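# Press the ivory rocker switch's marked end down

## Task

Push the marked end of the ivory rocker switch down so it latches in the down position, with the switch still resting flat. At the end, nothing of the robot (camera cables included) may touch the switch, and every drink can, parts box and small stack bin present must still be upright.

## Robot and tools

ROBOT. Two 6-joint arms, left_arm and right_arm, each with a two-finger gripper. Every row and every per-joint list in a result uses this joint order: waist, shoulder, elbow, wrist pitch, wrist yaw, wrist roll. Stated ranges in rad: waist -2.618 to 3.054, shoulder 0.000 to 3.142, elbow 0.000 to 3.142, wrist pitch -1.571 to 1.571, wrist yaw -1.571 to 1.571, wrist roll -2.094 to 2.094. Real limits may differ from these by up to 0.059 rad.

FRAME. Positions are in the scene frame, in metres. The origin sits at table-top height halfway between the two nominal arm bases. +z points up, +x points out over the table, and left_arm is on the +y side. Arm names do not match image sides. Reported hand positions and orientations can be off by a few centimetres. A BASES line, if one appears, gives calibrated base positions. The fingers point along the gripper's +z axis and spread along its y axis. end_effector_position is the midpoint between the pads, about 1 cm behind the tips.

ROW FORMAT (shared by execute_actions and move). A row is one flat list of 14 numbers, each in [-1, 1], covering both arms even when only one moves. The first 6 are left_arm joint displacements, the 7th is left_arm opening, and the next 7 are the same for right_arm. The joint entries are offsets, not poses. They count from the arm's Joint targets as they stood when the action or move began, not from the previous row. They are scaled: 1.0 equals 2.224 rad for waist, shoulder and elbow, and 8.485 rad for the three wrist joints. Sending the same offset again moves the joint further. The opening entry is absolute: +1 is fully open and -1 is closed. A 0 there is a real command, so repeat the present value to leave a gripper unchanged.

execute_actions(actions, cameras). actions is a list of actions. Each action is a list of up to 15 rows, and each row lasts one control step of 1/30 s. If fewer than 15 rows are given, the last row holds until 15 steps are done. An empty list just reports state and images. An action is rejected for both arms if it would take a joint more than 0.059 rad past its range. The whole call is rejected if any action is malformed, or if the first action fails that check against the latest state. cameras is a list of names, ["all"], or []. If omitted, you get all images for an empty call and none otherwise. An unknown name invalidates the call.

move(target, speed, blend, opening_speed, blocking, cameras). target is one 14-number row, or a list of up to 15 rows. Every row's offsets count from the same starting Joint targets, not from the previous row. All joints of both arms travel in sync, so the hand follows a curve. The path does not avoid obstacles or the other arm. Paths shorter than 0.5 s are slowed, and paths beyond 10 s stop early. speed is in rad/s for the joint with the farthest to go: 0.01 to 12.57, default 0.5. Give one value, or one per target. blend, in rad, rounds the corners at intermediate targets. opening_speed is how fast the opening command changes, in units per second on the -1 to +1 scale, minimum 0.2. blocking=false returns after about 0.5 s while the motion continues. The result ends with a move: line. It reads done, off_target (at rest but more than 0.035 rad from target), moving, held, or fault, and may add limits=held. done does not mean contact was made or avoided.

wait(seconds, cameras): 0 to 10 s. Arms keep their last command, and a running move continues. stop(cameras): brakes a running move; braking needs some distance. zoom_image(camera, region): camera is cam_head_left or cam_head_right. region is [x0, y0, x1, y1] in pixels of that camera's latest full image (896x504, origin top-left), at most 504 by 504. finished_scene(scene): give this scene's number once the switch is latched and the arms are clear. It cannot be undone.

RESULT LINES. Joint positions and Joint velocities give, per arm, six values in rad and rad/s, then the pad gap in m (0.094 when fully open). Joint velocities may be omitted or read "within noise". Joint targets is the base your next offsets count from. Tool commands shows the current gripper commands. grip_measured uses the same scale as the opening command. Joint torques are total drive outputs and are nonzero even in free air. Positive means toward a larger angle. Joints 1 to 3 wrap at ±28 N m. Calls that run actions also list joint positions at some steps. "joint sent to its limit" means a joint was clipped at its real end. "joint command not followed" means the clearance check altered some targets.

MOTION LIMITS. Each step, a target may lead the measured angle by at most 0.339 rad (first three joints) or 2.2 rad (wrists). If the targets would put a gripper more than 200 mm from where it is, they are scaled back. Large moves may therefore need several actions, and very small ones may not start.

CAMERAS. Two head cameras, cam_head_left and cam_head_right, each 896x504. They come with pinhole-plus-radial calibration. Each may have shifted slightly, by up to about 2.3 degrees and 9 mm.

AVOID. Fast contact: impact force grows with speed, and aiming far past the contact point presses harder. Use slow, short offsets near the switch. Do not knock over the can, box or bin, and do not push anything off the table. Do not let the arms collide or squeeze each other. Do not hold a push against something the arm cannot pass, since that heats motors. A MOTOR HOT line warns at 75 °C. At 90 °C the arm folds and idles, and at 100 °C it goes limp. To end a push, command targets back past the measured positions. Finish with the gripper lifted clear of the switch.

Each tool is called after "Call:" by a JSON object that holds its "api" and its "payload".

## Session

Call:
{"api": "execute_actions", "payload": {"actions": [], "cameras": ["all"]}}

Scene clock: 0.00 s.
left_arm: end_effector_position=(+0.4286, +0.2967, +0.1025) grip_measured=+1.000 end_effector_quat_wxyz=(+0.594, -0.058, +0.801, +0.043) | right_arm: end_effector_position=(+0.4064, -0.2592, +0.1034) grip_measured=+1.000 end_effector_quat_wxyz=(+0.590, +0.008, +0.807, -0.016)
Joint positions: left_arm=[0.015 1.55 0.343 0.908 -0.141 -0.044 0.094] | right_arm=[-0.012 1.559 0.377 0.875 -0.004 -0.019 0.094]
Joint velocities: within noise
Joint torques (N m): no reading
Heat: left arm: 25 °C; right arm: 29 °C.
Joint targets: left_arm=[0.015 1.542 0.352 0.915 -0.142 -0.045] | right_arm=[-0.012 1.552 0.383 0.873 -0.004 -0.019]
Tool commands: left_gripper/opening=+1.0 right_gripper/opening=+1.0

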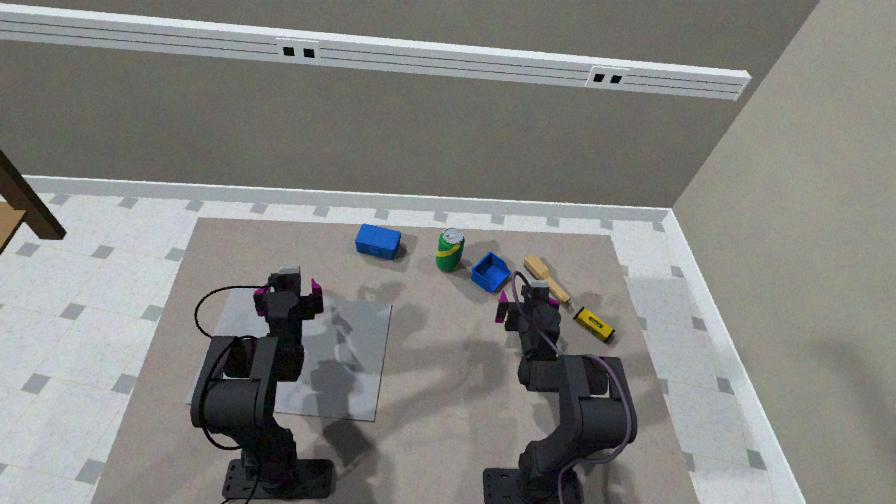

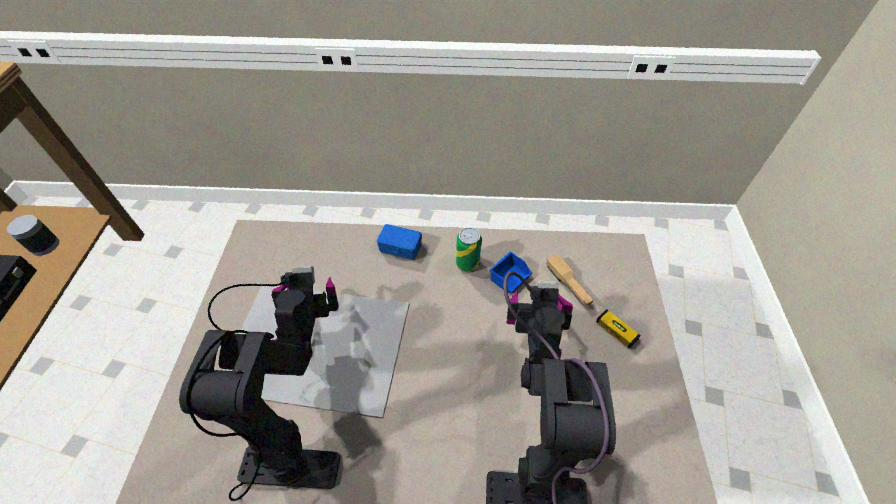

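Call:
{"api": "zoom_image", "payload": {"camera": "cam_head_right", "region": [360, 200, 680, 380]}}

Call:
{"api": "zoom_image", "payload": {"camera": "cam_head_left", "region": [360, 200, 680, 380]}}

Call:
{"api": "zoom_image", "payload": {"camera": "cam_head_left", "region": [100, 210, 420, 390]}}

Call:
{"api": "zoom_image", "payload": {"camera": "cam_head_right", "region": [120, 210, 440, 500]}}

Scaled by 1.575 from the camera's 896x504 image, which has a finer 1280x720 frame.

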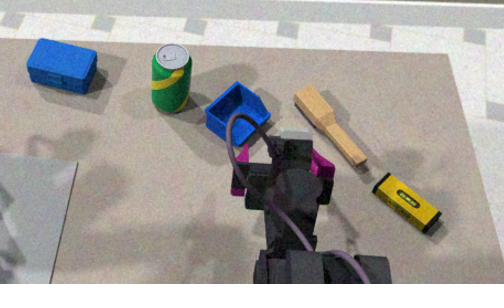

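Scaled by 1.575 from the camera's 896x504 image, which has a finer 1280x720 frame.

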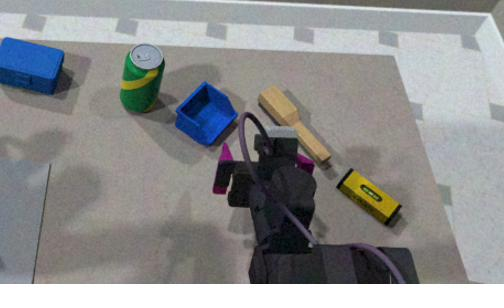

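Scaled by 1.575 from the camera's 896x504 image, which has a finer 1280x720 frame.

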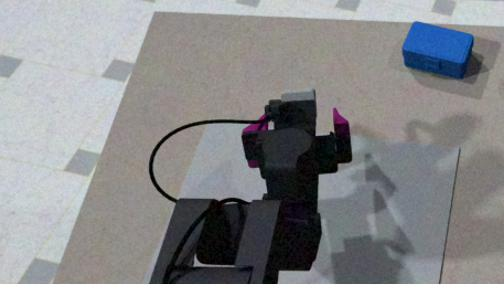

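Scaled by 1.575 from the camera's 896x504 image, which has a finer 1280x720 frame.

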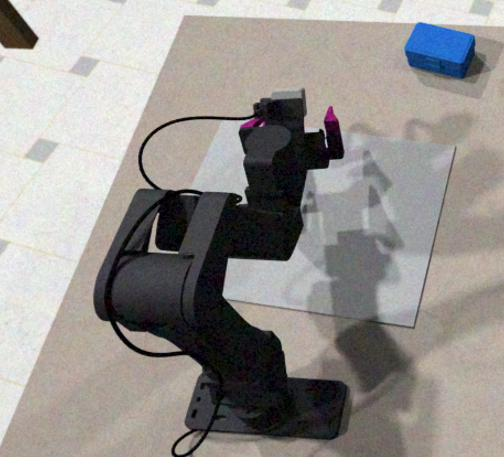

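Call:
{"api": "move", "payload": {"target": [0, -0.18, 0, 0, 0, 0, 1, 0, -0.18, 0, 0, 0, 0, 1], "speed": 0.5, "cameras": ["all"]}}

Scene clock: 15.43 s.
left_arm: end_effector_position=(+0.4066, +0.2968, +0.2466) grip_measured=+1.000 end_effector_quat_wxyz=(+0.739, -0.066, +0.670, +0.030) | right_arm: end_effector_position=(+0.3835, -0.2582, +0.2471) grip_measured=+1.000 end_effector_quat_wxyz=(+0.731, +0.006, +0.682, -0.021)
Joint positions: left_arm=[0.015 1.158 0.343 0.909 -0.141 -0.044 0.094] | right_arm=[-0.012 1.166 0.377 0.86 -0.004 -0.019 0.094]
Joint torques (N m): left_arm=[0.12 -3.89 8.34 2.22 0.03 -0.03] | right_arm=[0.01 -3.38 7.82 2.21 -0.01 -0.03]
Heat: left arm: 28 °C; right arm: 33 °C.
Joint targets: left_arm=[0.015 1.141 0.352 0.915 -0.142 -0.045] | right_arm=[-0.012 1.152 0.383 0.873 -0.004 -0.019]
move: done

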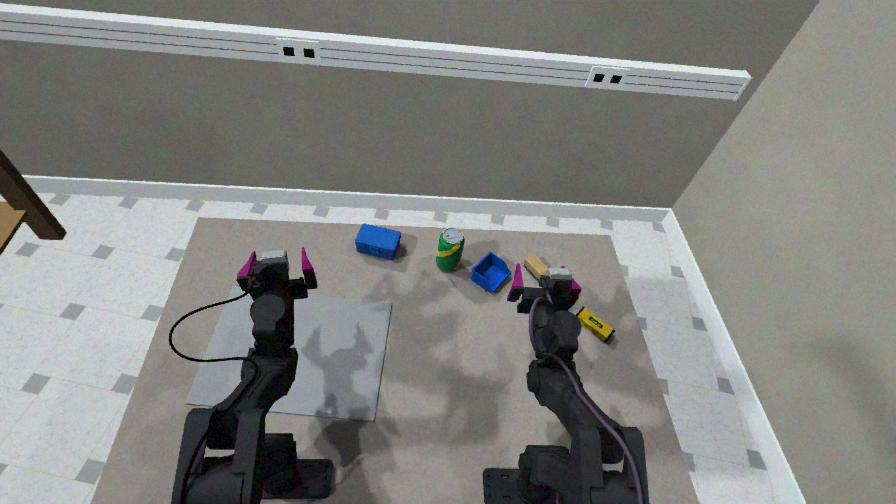

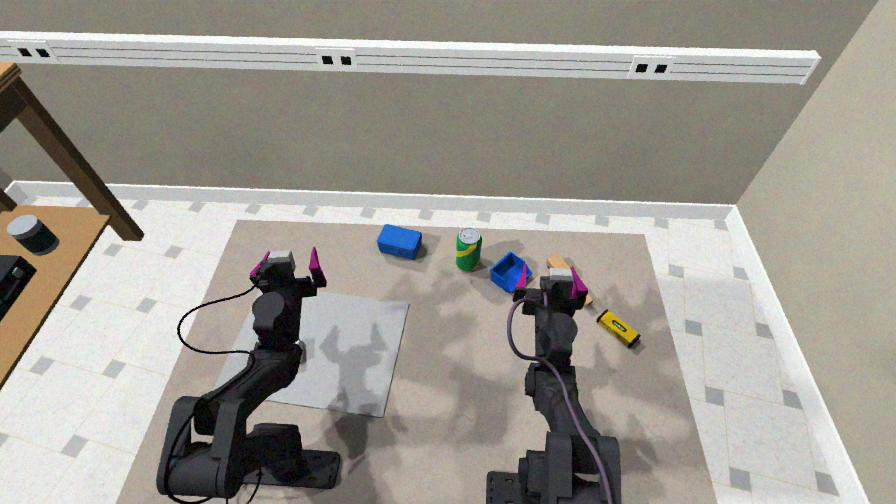

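Call:
{"api": "move", "payload": {"target": [0.27, 0, 0, 0, 0, 0, 1, -0.27, 0, 0, 0, 0, 0, 1], "speed": 0.7, "cameras": ["all"]}}

Scene clock: 17.57 s.
left_arm: end_effector_position=(+0.3289, +0.5007, +0.2466) grip_measured=+1.000 end_effector_quat_wxyz=(+0.698, -0.259, +0.621, +0.245) | right_arm: end_effector_position=(+0.3095, -0.4694, +0.2471) grip_measured=+1.000 end_effector_quat_wxyz=(+0.692, +0.208, +0.649, -0.236)
Joint positions: left_arm=[0.61 1.158 0.343 0.909 -0.14 -0.044 0.094] | right_arm=[-0.61 1.166 0.377 0.86 0 -0.019 0.094]
Joint torques (N m): left_arm=[0.36 -3.93 8.24 2.21 -0.01 -0.02] | right_arm=[-0.29 -3.36 7.77 2.21 -0.06 -0.02]
Heat: left arm: 28 °C; right arm: 33 °C.
Joint targets: left_arm=[0.615 1.141 0.352 0.915 -0.142 -0.045] | right_arm=[-0.613 1.152 0.383 0.873 -0.004 -0.018]
move: done

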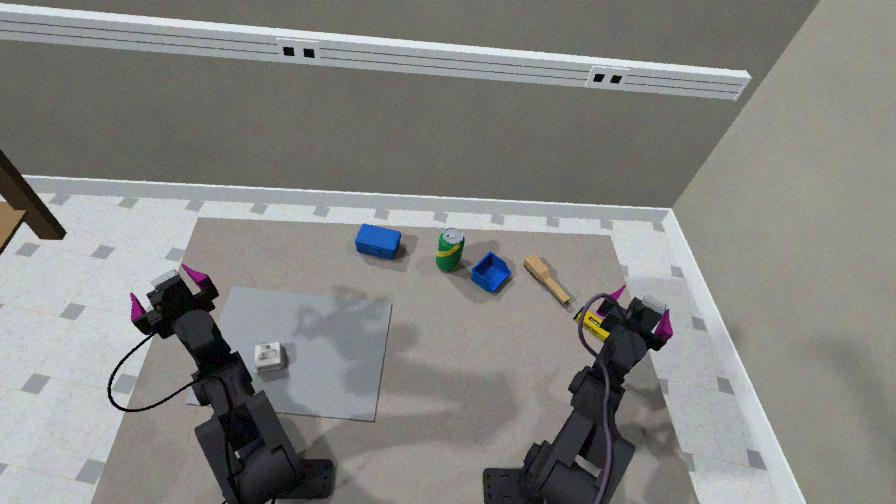

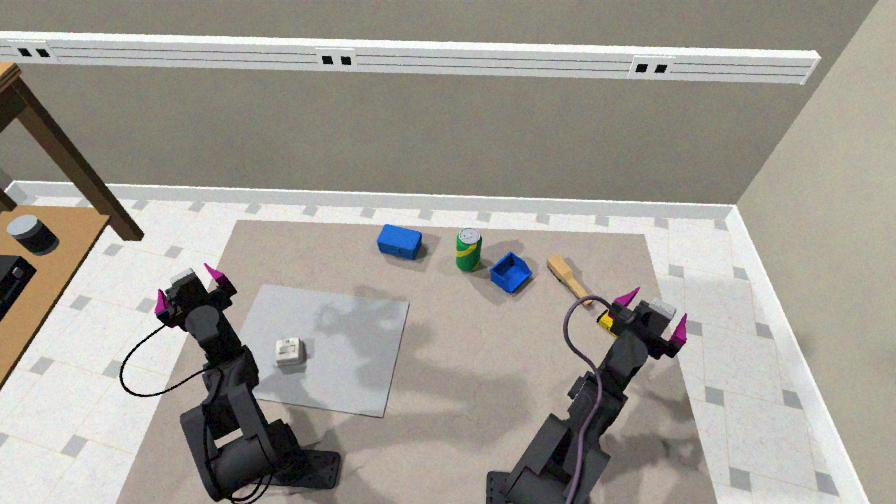

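The switch is revealed on the grey mat. Let me zoom in.

Call:
{"api": "zoom_image", "payload": {"camera": "cam_head_left", "region": [240, 330, 300, 385]}}

Call:
{"api": "zoom_image", "payload": {"camera": "cam_head_right", "region": [260, 325, 320, 380]}}

Scaled by 8.400 from the camera's 896x504 image, which has a finer 1280x720 frame.

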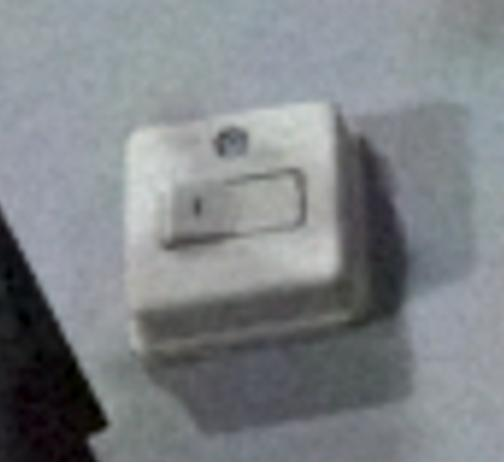

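Scaled by 8.400 from the camera's 896x504 image, which has a finer 1280x720 frame.

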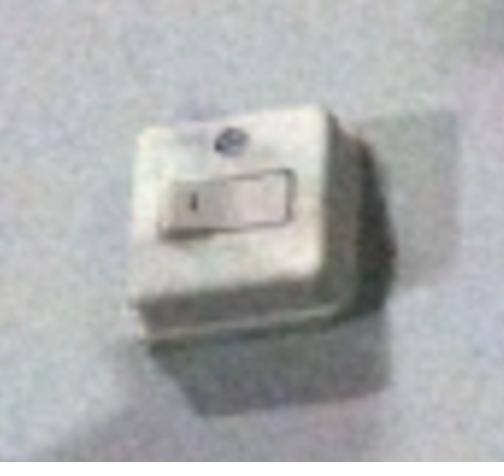

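Call:
{"api": "zoom_image", "payload": {"camera": "cam_head_left", "region": [120, 255, 230, 345]}}

Call:
{"api": "zoom_image", "payload": {"camera": "cam_head_right", "region": [145, 250, 255, 340]}}

Scaled by 4.582 from the camera's 896x504 image, which has a finer 1280x720 frame.

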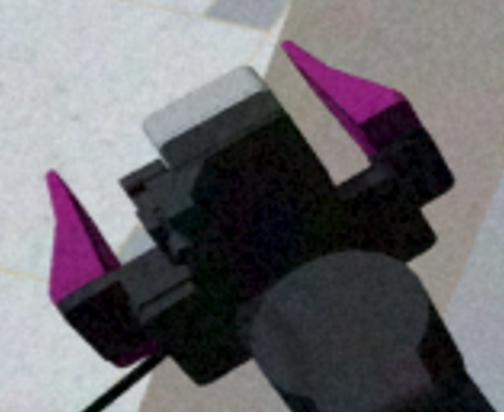

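Scaled by 4.582 from the camera's 896x504 image, which has a finer 1280x720 frame.

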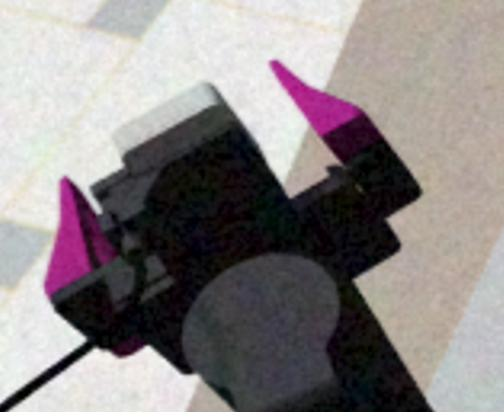

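Call:
{"api": "move", "payload": {"target": [-0.17149, 0.19056, 0.42878, -0.26242, 0.01674, 0.0053, -1, 0, 0, 0, 0, 0, 0, 1], "speed": 0.8, "cameras": ["all"]}}

Scene clock: 43.00 s.
left_arm: end_effector_position=(+0.2933, +0.3329, +0.1263) grip_measured=-0.995 end_effector_quat_wxyz=(-0.002, -0.116, +0.993, +0.005) | right_arm: end_effector_position=(+0.3095, -0.4694, +0.2471) grip_measured=+1.000 end_effector_quat_wxyz=(+0.692, +0.208, +0.649, -0.236)
Joint positions: left_arm=[0.239 1.55 1.278 -1.303 -0.01 -0.011 0] | right_arm=[-0.61 1.166 0.377 0.86 0 -0.019 0.094]
Joint torques (N m): left_arm=[-0.4 -4.14 9.39 0.44 0.1 0.06] | right_arm=[-0.31 -3.36 7.79 2.21 -0.06 -0.03]
Heat: left arm: 30 °C; right arm: 34 °C.
Joint targets: left_arm=[0.234 1.565 1.306 -1.312 0.000 0.000] | right_arm=[-0.613 1.152 0.383 0.873 -0.004 -0.018]
move: done

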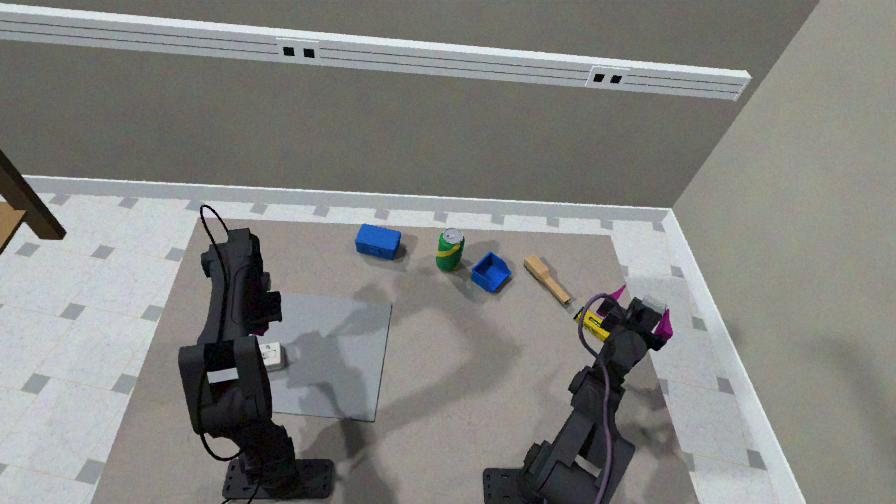

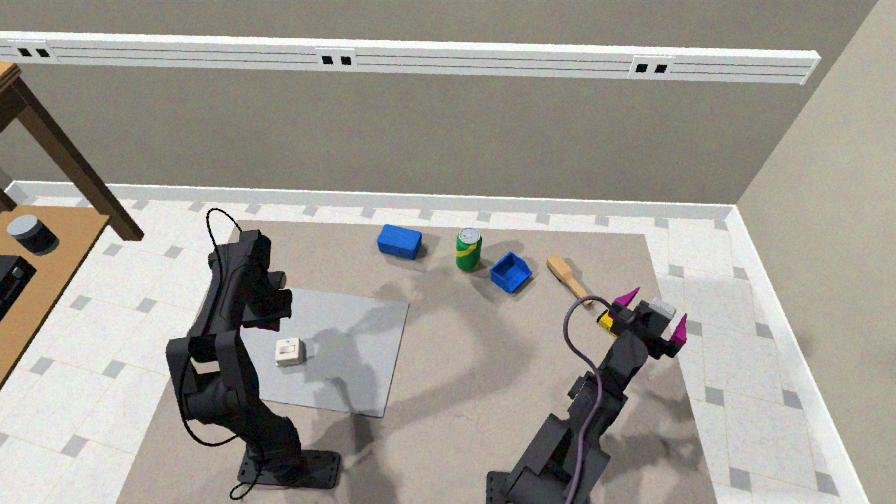

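Call:
{"api": "zoom_image", "payload": {"camera": "cam_head_left", "region": [220, 270, 320, 390]}}

Call:
{"api": "zoom_image", "payload": {"camera": "cam_head_right", "region": [230, 270, 330, 390]}}

Scaled by 4.200 from the camera's 896x504 image, which has a finer 1280x720 frame.

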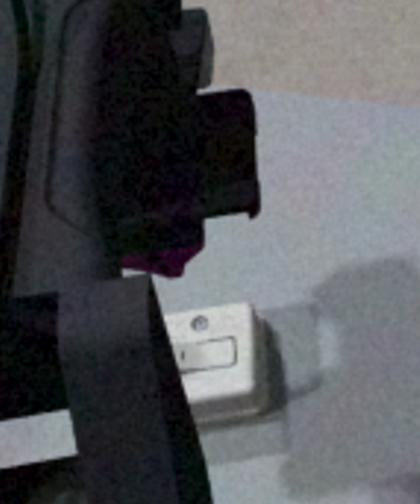

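Scaled by 4.200 from the camera's 896x504 image, which has a finer 1280x720 frame.

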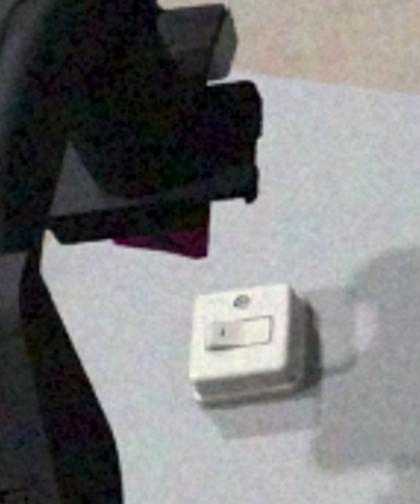

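Call:
{"api": "move", "payload": {"target": [0.03192, 0.01034, -0.08318, 0.02499, 0.001, 0.001, -1, 0, 0, 0, 0, 0, 0, 1], "speed": 0.3, "cameras": ["all"]}}

Call:
{"api": "zoom_image", "payload": {"camera": "cam_head_left", "region": [225, 300, 305, 380]}}

Call:
{"api": "zoom_image", "payload": {"camera": "cam_head_right", "region": [245, 300, 325, 380]}}

Scene clock: 61.13 s.
left_arm: end_effector_position=(+0.2930, +0.3479, +0.0817) grip_measured=-0.995 end_effector_quat_wxyz=(+0.003, -0.141, +0.990, +0.001) | right_arm: end_effector_position=(+0.3095, -0.4694, +0.2471) grip_measured=+1.000 end_effector_quat_wxyz=(+0.692, +0.208, +0.649, -0.236)
Joint positions: left_arm=[0.299 1.575 1.125 -1.115 -0.002 -0.002 0] | right_arm=[-0.61 1.166 0.377 0.86 0 -0.019 0.094]
Joint torques (N m): left_arm=[0.51 -4.51 6.26 0.69 0.13 0.08] | right_arm=[-0.31 -3.34 7.77 2.21 -0.06 -0.02]
Heat: left arm: 27 °C; right arm: 34 °C.
Joint targets: left_arm=[0.305 1.588 1.120 -1.100 0.009 0.008] | right_arm=[-0.613 1.152 0.383 0.873 -0.004 -0.018]
move: done

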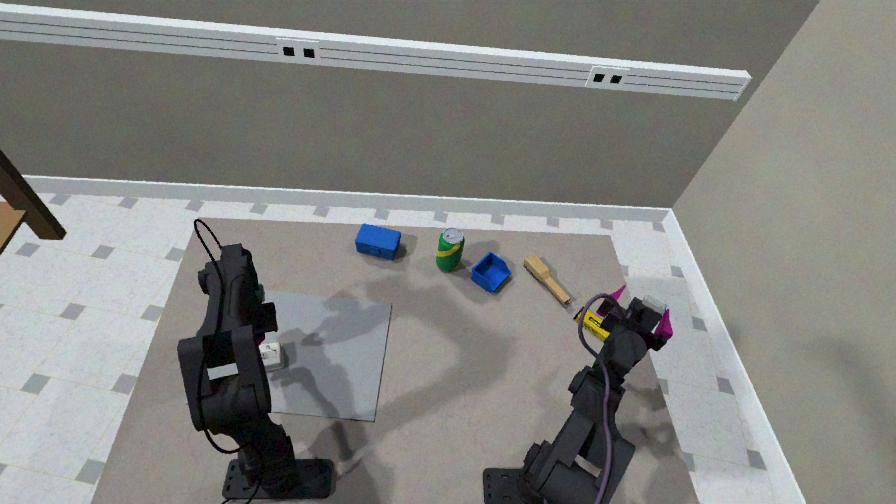

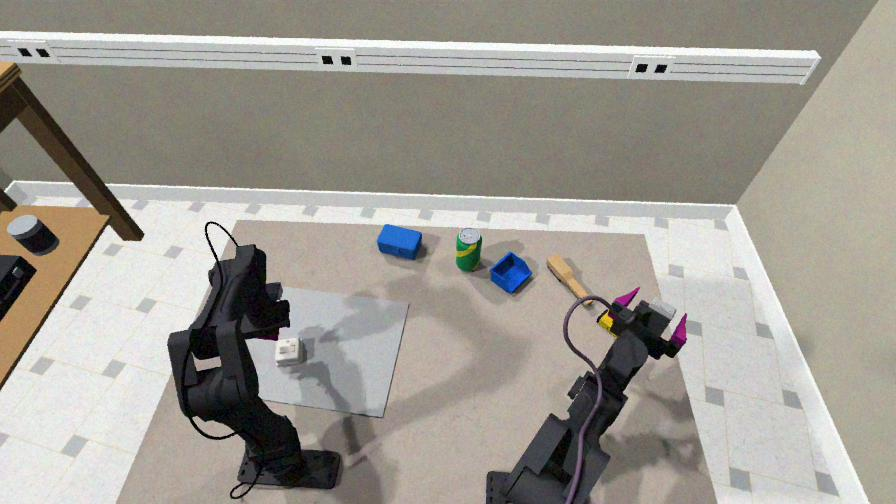

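Scaled by 6.300 from the camera's 896x504 image, which has a finer 1280x720 frame.

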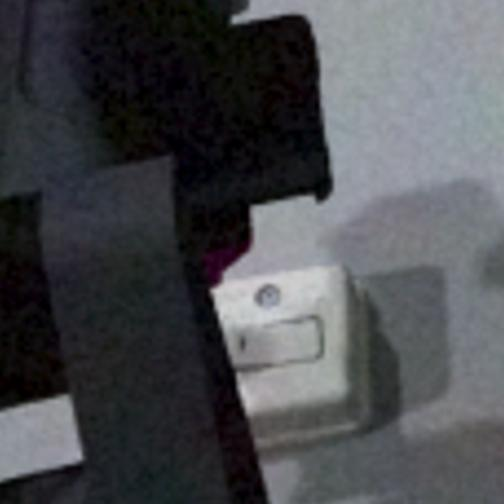

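Scaled by 6.300 from the camera's 896x504 image, which has a finer 1280x720 frame.

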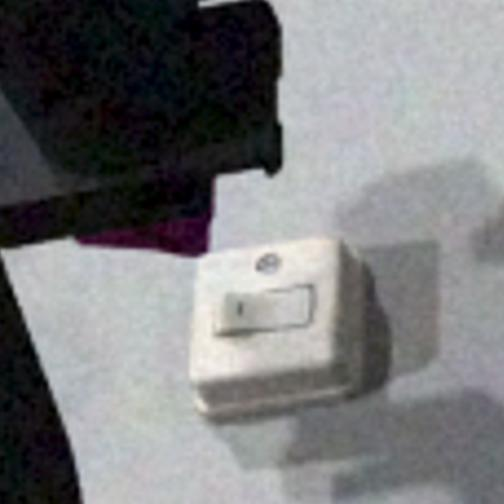

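Call:
{"api": "move", "payload": {"target": [0.00495, 0.00998, -0.03907, 0.01217, 0, 0, -1, 0, 0, 0, 0, 0, 0, 1], "speed": 0.15, "cameras": ["all"]}}

Call:
{"api": "zoom_image", "payload": {"camera": "cam_head_left", "region": [225, 300, 305, 380]}}

Call:
{"api": "zoom_image", "payload": {"camera": "cam_head_right", "region": [245, 300, 325, 380]}}

Scene clock: 79.70 s.
left_arm: end_effector_position=(+0.2899, +0.3498, +0.0557) grip_measured=-0.995 end_effector_quat_wxyz=(+0.001, -0.146, +0.989, +0.001) | right_arm: end_effector_position=(+0.3095, -0.4694, +0.2471) grip_measured=+1.000 end_effector_quat_wxyz=(+0.692, +0.208, +0.649, -0.236)
Joint positions: left_arm=[0.309 1.596 1.039 -1.012 -0.002 -0.002 0] | right_arm=[-0.61 1.166 0.377 0.86 0 -0.019 0.094]
Joint torques (N m): left_arm=[0.57 -4.49 5.89 0.69 0.11 0.09] | right_arm=[-0.31 -3.34 7.77 2.21 -0.06 -0.02]
Heat: left arm: 27 °C; right arm: 35 °C.
Joint targets: left_arm=[0.316 1.610 1.034 -0.996 0.008 0.008] | right_arm=[-0.613 1.152 0.383 0.873 -0.004 -0.018]
move: done

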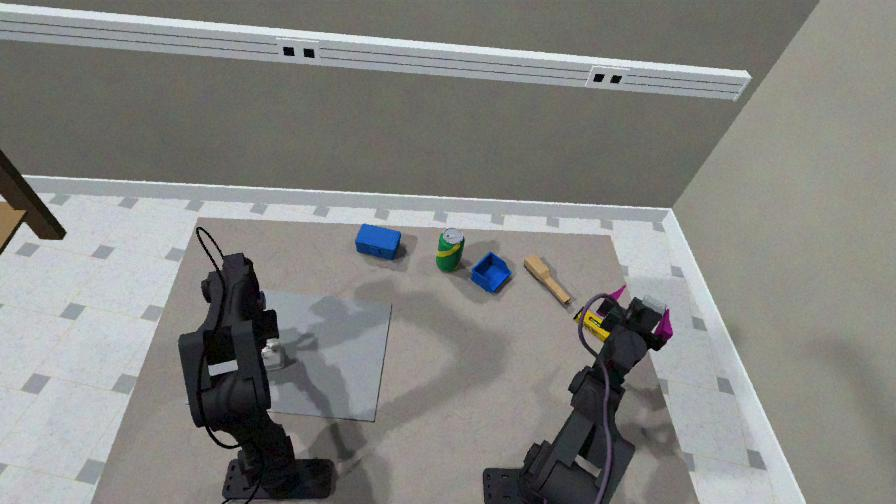

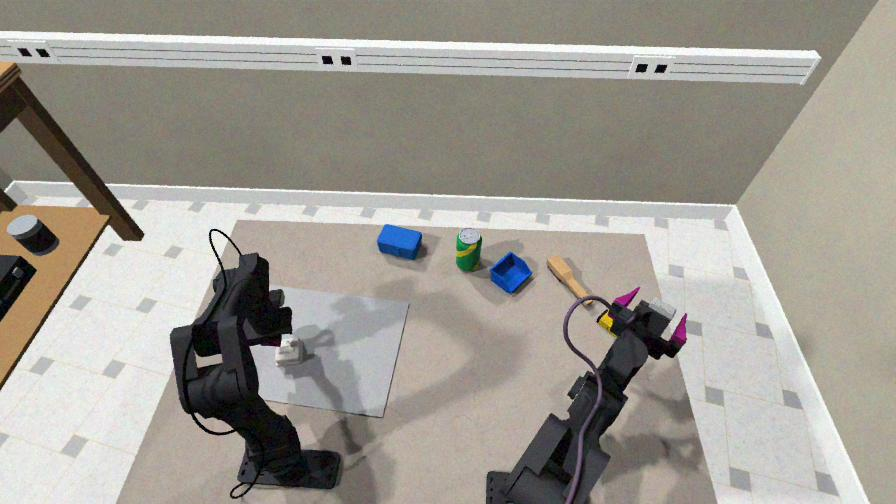

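Scaled by 6.300 from the camera's 896x504 image, which has a finer 1280x720 frame.

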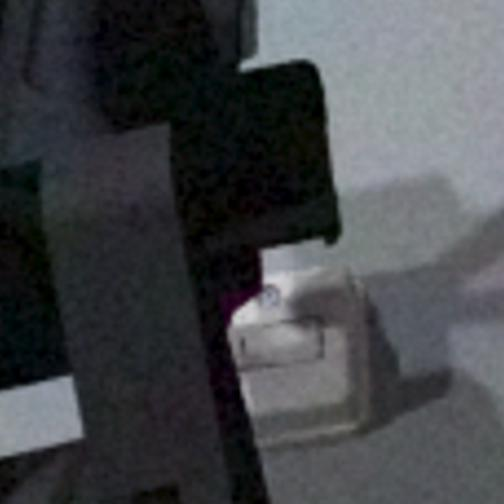

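Scaled by 6.300 from the camera's 896x504 image, which has a finer 1280x720 frame.

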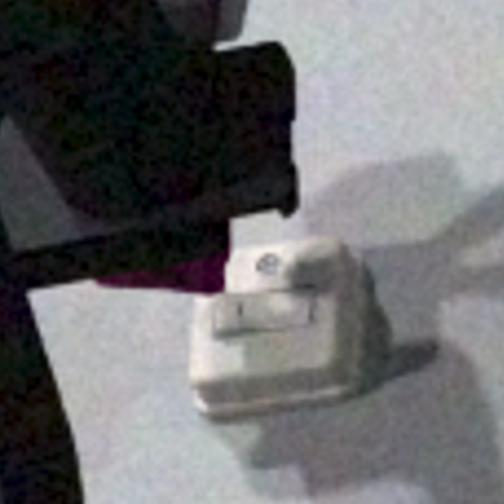

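Call:
{"api": "move", "payload": {"target": [0, 0.00382, -0.00746, 0.00296, 0, 0, -1, 0, 0, 0, 0, 0, 0, 1], "speed": 0.1}}

Call:
{"api": "move", "payload": {"target": [0, 0.00255, -0.00498, 0.00197, 0, 0, -1, 0, 0, 0, 0, 0, 0, 1], "speed": 0.1, "cameras": ["all"]}}

Call:
{"api": "zoom_image", "payload": {"camera": "cam_head_right", "region": [245, 300, 325, 380]}}

Scene clock: 83.93 s.
left_arm: end_effector_position=(+0.2903, +0.3499, +0.0499) grip_measured=-0.995 end_effector_quat_wxyz=(+0.002, -0.146, +0.989, +0.001) | right_arm: end_effector_position=(+0.3095, -0.4694, +0.2471) grip_measured=+1.000 end_effector_quat_wxyz=(+0.692, +0.208, +0.649, -0.236)
Joint positions: left_arm=[0.309 1.604 1.023 -0.987 -0.002 -0.002 0] | right_arm=[-0.61 1.166 0.377 0.86 0 -0.019 0.094]
Joint torques (N m): left_arm=[0.43 -4.53 5.9 0.69 0.13 0.08] | right_arm=[-0.31 -3.34 7.77 2.21 -0.06 -0.02]
Heat: left arm: 27 °C; right arm: 35 °C.
Joint targets: left_arm=[0.316 1.619 1.017 -0.971 0.008 0.008] | right_arm=[-0.613 1.152 0.383 0.873 -0.004 -0.018]
move: done

Scene clock: 84.77 s.
left_arm: end_effector_position=(+0.2910, +0.3501, +0.0475) grip_measured=-0.995 end_effector_quat_wxyz=(+0.005, -0.146, +0.989, +0.002) | right_arm: end_effector_position=(+0.3095, -0.4694, +0.2471) grip_measured=+1.000 end_effector_quat_wxyz=(+0.692, +0.208, +0.649, -0.236)
Joint positions: left_arm=[0.309 1.604 1.013 -0.97 -0.002 -0.002 0] | right_arm=[-0.61 1.166 0.377 0.86 0 -0.019 0.094]
Joint torques (N m): left_arm=[0.58 -4 5.79 0.71 0.13 0.06] | right_arm=[-0.31 -3.34 7.77 2.21 -0.06 -0.02]
Heat: left arm: 27 °C; right arm: 35 °C.
Joint targets: left_arm=[0.316 1.624 1.006 -0.955 0.008 0.008] | right_arm=[-0.613 1.152 0.383 0.873 -0.004 -0.018]
move: done

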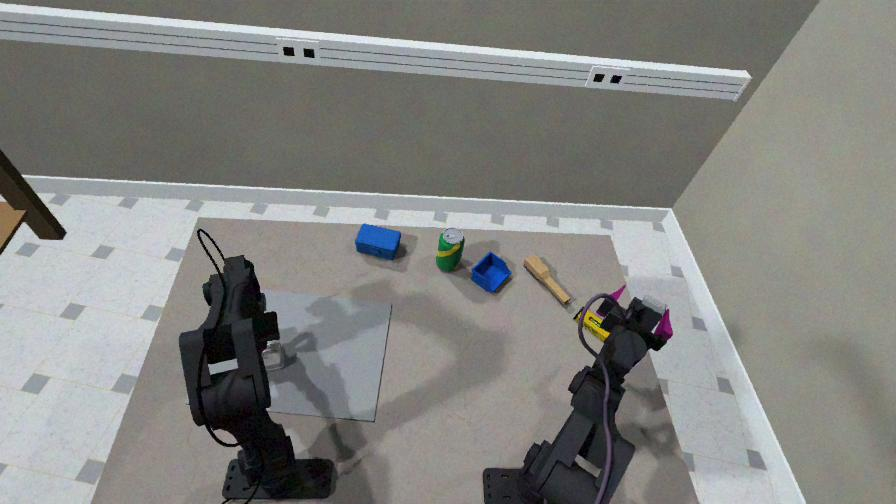

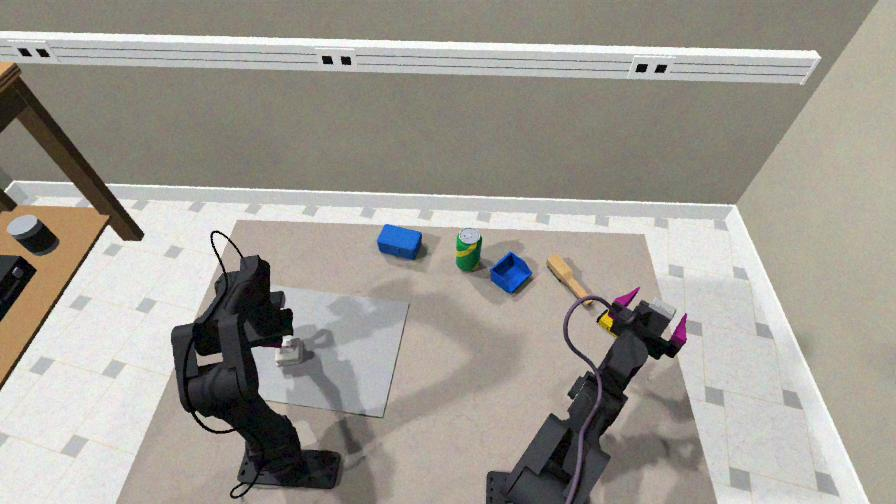

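Scaled by 6.300 from the camera's 896x504 image, which has a finer 1280x720 frame.

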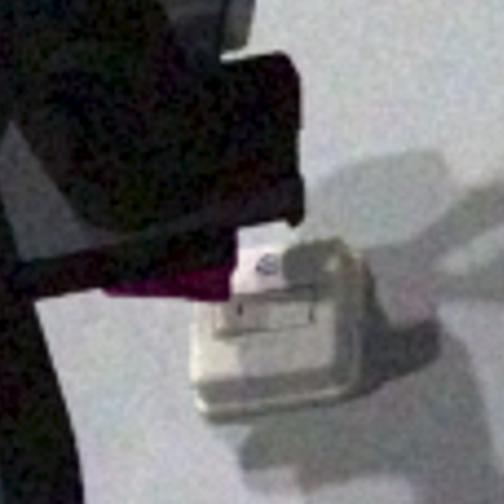

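Call:
{"api": "move", "payload": {"target": [0, 0.00255, -0.00498, 0.00150, 0, 0, -1, 0, 0, 0, 0, 0, 0, 1], "speed": 0.1}}

Call:
{"api": "move", "payload": {"target": [0, 0.00255, -0.00498, 0.00150, 0, 0, -1, 0, 0, 0, 0, 0, 0, 1], "speed": 0.1, "cameras": ["all"]}}

Call:
{"api": "zoom_image", "payload": {"camera": "cam_head_right", "region": [245, 300, 325, 380]}}

Scene clock: 87.27 s.
left_arm: end_effector_position=(+0.2894, +0.3496, +0.0430) grip_measured=-0.995 end_effector_quat_wxyz=(+0.000, -0.146, +0.989, +0.001) | right_arm: end_effector_position=(+0.3095, -0.4694, +0.2471) grip_measured=+1.000 end_effector_quat_wxyz=(+0.692, +0.208, +0.649, -0.236)
Joint positions: left_arm=[0.309 1.613 1.004 -0.962 -0.002 -0.002 0] | right_arm=[-0.61 1.166 0.377 0.86 0 -0.019 0.094]
Joint torques (N m): left_arm=[0.53 -4.36 5.64 0.74 0.11 0.08] | right_arm=[-0.31 -3.34 7.77 2.21 -0.06 -0.02]
Heat: left arm: 27 °C; right arm: 35 °C.
Joint targets: left_arm=[0.316 1.630 0.995 -0.942 0.008 0.008] | right_arm=[-0.613 1.152 0.383 0.873 -0.004 -0.018]
move: done

Scene clock: 87.97 s.
left_arm: end_effector_position=(+0.2893, +0.3496, +0.0426) grip_measured=-0.995 end_effector_quat_wxyz=(+0.000, -0.146, +0.989, +0.001) | right_arm: end_effector_position=(+0.3095, -0.4694, +0.2471) grip_measured=+1.000 end_effector_quat_wxyz=(+0.692, +0.208, +0.649, -0.236)
Joint positions: left_arm=[0.309 1.613 1.002 -0.96 -0.002 -0.002 0] | right_arm=[-0.61 1.166 0.377 0.86 0 -0.019 0.094]
Joint torques (N m): left_arm=[0.46 -3.88 4.67 0.8 0.13 0.09] | right_arm=[-0.29 -3.36 7.79 2.21 -0.06 -0.02]
Heat: left arm: 27 °C; right arm: 35 °C.
Joint targets: left_arm=[0.316 1.636 0.984 -0.929 0.008 0.008] | right_arm=[-0.613 1.152 0.383 0.873 -0.004 -0.018]
move: done

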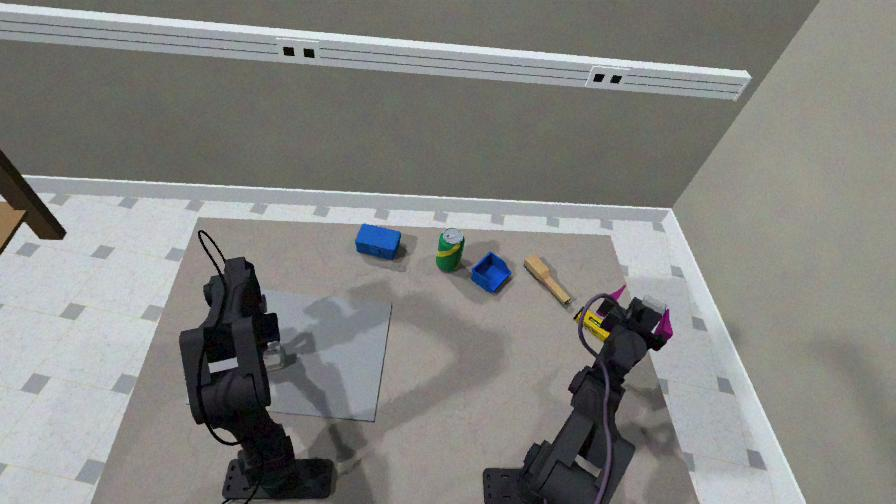

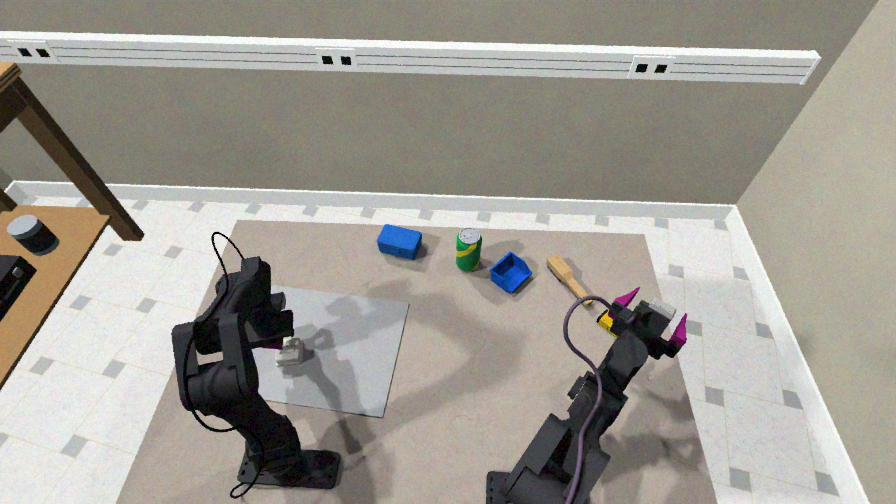

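Scaled by 6.300 from the camera's 896x504 image, which has a finer 1280x720 frame.

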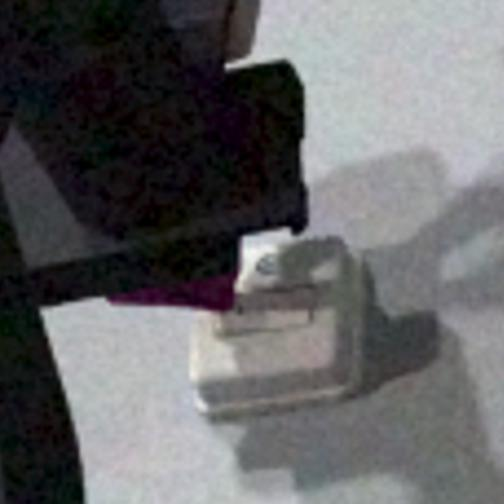

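Call:
{"api": "move", "payload": {"target": [0, 0.00255, -0.00498, 0.00150, 0, 0, -1, 0, 0, 0, 0, 0, 0, 1], "speed": 0.1}}

Call:
{"api": "move", "payload": {"target": [0, 0.00255, -0.00498, 0.00150, 0, 0, -1, 0, 0, 0, 0, 0, 0, 1], "speed": 0.1, "cameras": ["all"]}}

Call:
{"api": "zoom_image", "payload": {"camera": "cam_head_right", "region": [245, 300, 325, 380]}}

Scene clock: 90.23 s.
left_arm: end_effector_position=(+0.2887, +0.3498, +0.0369) grip_measured=-0.995 end_effector_quat_wxyz=(-0.001, -0.147, +0.989, +0.001) | right_arm: end_effector_position=(+0.3095, -0.4694, +0.2471) grip_measured=+1.000 end_effector_quat_wxyz=(+0.692, +0.208, +0.649, -0.236)
Joint positions: left_arm=[0.311 1.621 0.986 -0.937 -0.002 -0.001 0] | right_arm=[-0.61 1.166 0.377 0.86 0 -0.019 0.094]
Joint torques (N m): left_arm=[0.35 -4.12 5.05 0.74 0.11 0.05] | right_arm=[-0.31 -3.34 7.79 2.21 -0.06 -0.02]
Heat: left arm: 27 °C; right arm: 35 °C.
Joint targets: left_arm=[0.315 1.642 0.973 -0.916 0.009 0.008] | right_arm=[-0.613 1.152 0.383 0.873 -0.004 -0.018]
move: done

Scene clock: 90.93 s.
left_arm: end_effector_position=(+0.2886, +0.3498, +0.0365) grip_measured=-0.995 end_effector_quat_wxyz=(-0.001, -0.147, +0.989, +0.001) | right_arm: end_effector_position=(+0.3095, -0.4694, +0.2471) grip_measured=+1.000 end_effector_quat_wxyz=(+0.692, +0.208, +0.649, -0.236)
Joint positions: left_arm=[0.311 1.621 0.985 -0.936 -0.002 -0.001 0] | right_arm=[-0.61 1.166 0.377 0.86 0 -0.019 0.094]
Joint torques (N m): left_arm=[0.35 -3.66 4.25 0.85 0.13 0.07] | right_arm=[-0.31 -3.36 7.77 2.21 -0.06 -0.02]
Heat: left arm: 27 °C; right arm: 35 °C.
Joint targets: left_arm=[0.315 1.647 0.962 -0.904 0.009 0.008] | right_arm=[-0.613 1.152 0.383 0.873 -0.004 -0.018]
move: done

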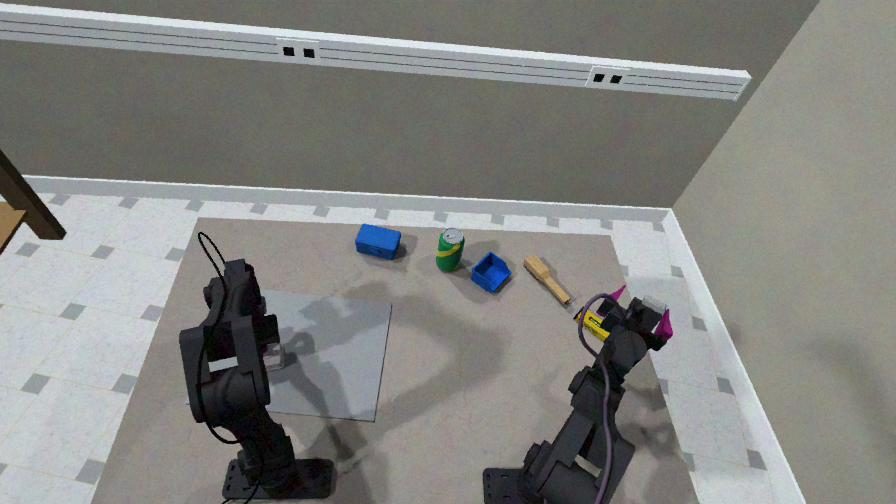

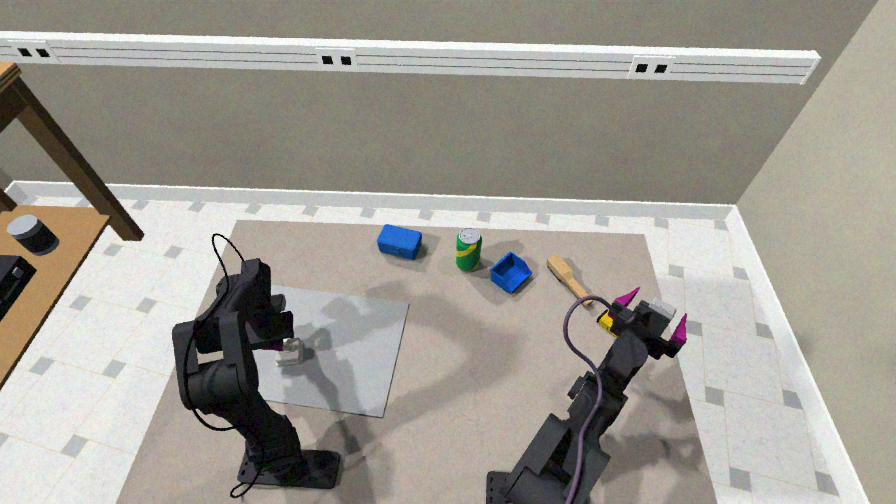

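Scaled by 6.300 from the camera's 896x504 image, which has a finer 1280x720 frame.

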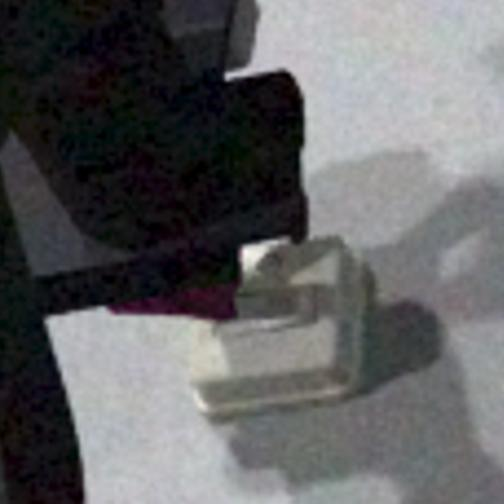

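Call:
{"api": "move", "payload": {"target": [[0, -0.0254, 0.0497, -0.0197, 0, 0, -1, 0, 0, 0, 0, 0, 0, 1], [0.11, -0.06, 0.09, -0.03, 0, 0, -1, 0, 0, 0, 0, 0, 0, 1]], "speed": [0.2, 0.4], "cameras": ["all"]}}

Call:
{"api": "zoom_image", "payload": {"camera": "cam_head_left", "region": [225, 310, 305, 390]}}

Call:
{"api": "zoom_image", "payload": {"camera": "cam_head_right", "region": [245, 310, 325, 390]}}

Scene clock: 95.50 s.
left_arm: end_effector_position=(+0.2620, +0.4088, +0.0923) grip_measured=-0.995 end_effector_quat_wxyz=(+0.007, -0.267, +0.964, +0.001) | right_arm: end_effector_position=(+0.3095, -0.4694, +0.2471) grip_measured=+1.000 end_effector_quat_wxyz=(+0.692, +0.208, +0.649, -0.236)
Joint positions: left_arm=[0.557 1.544 1.138 -1.149 0.002 -0.001 0] | right_arm=[-0.61 1.166 0.377 0.86 0 -0.019 0.094]
Joint torques (N m): left_arm=[0.12 -8.05 9.09 0.46 0.09 0.08] | right_arm=[-0.31 -3.36 7.79 2.21 -0.06 -0.02]
Heat: left arm: 27 °C; right arm: 36 °C.
Joint targets: left_arm=[0.560 1.514 1.162 -1.158 0.008 0.008] | right_arm=[-0.613 1.152 0.383 0.873 -0.004 -0.018]
move: done

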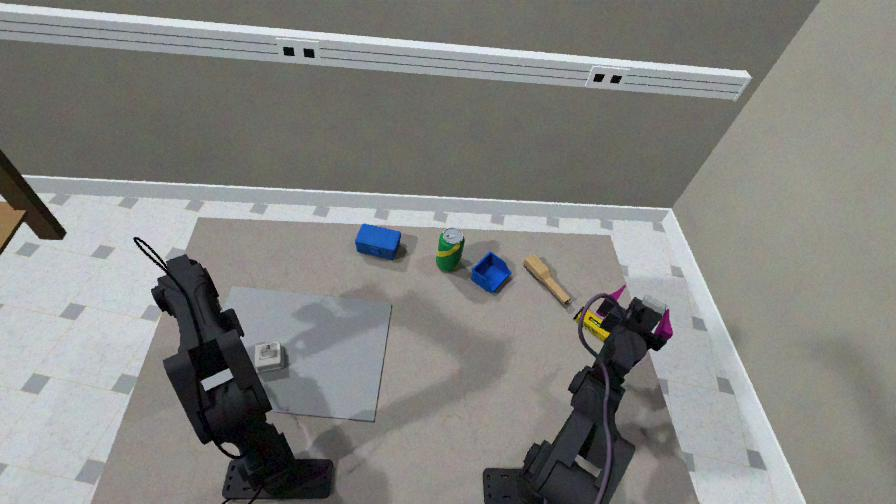

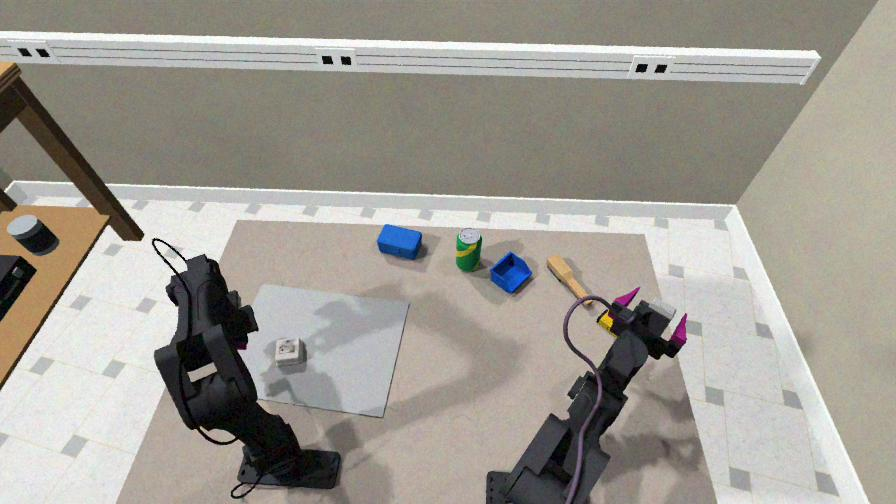

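Scaled by 6.300 from the camera's 896x504 image, which has a finer 1280x720 frame.

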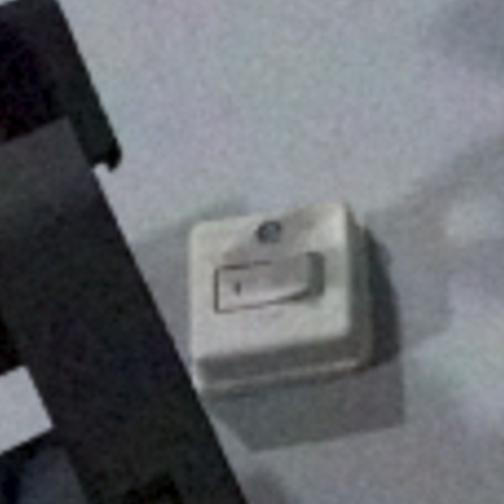

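Scaled by 6.300 from the camera's 896x504 image, which has a finer 1280x720 frame.

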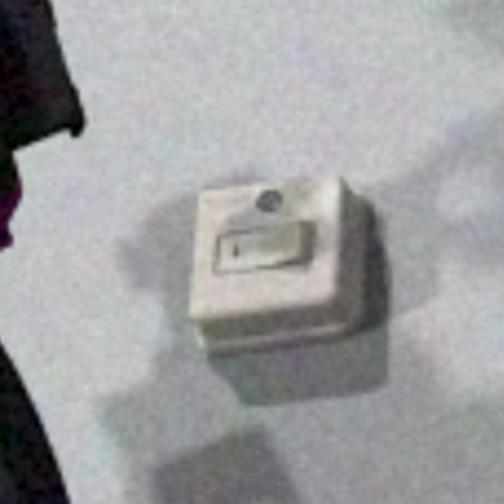

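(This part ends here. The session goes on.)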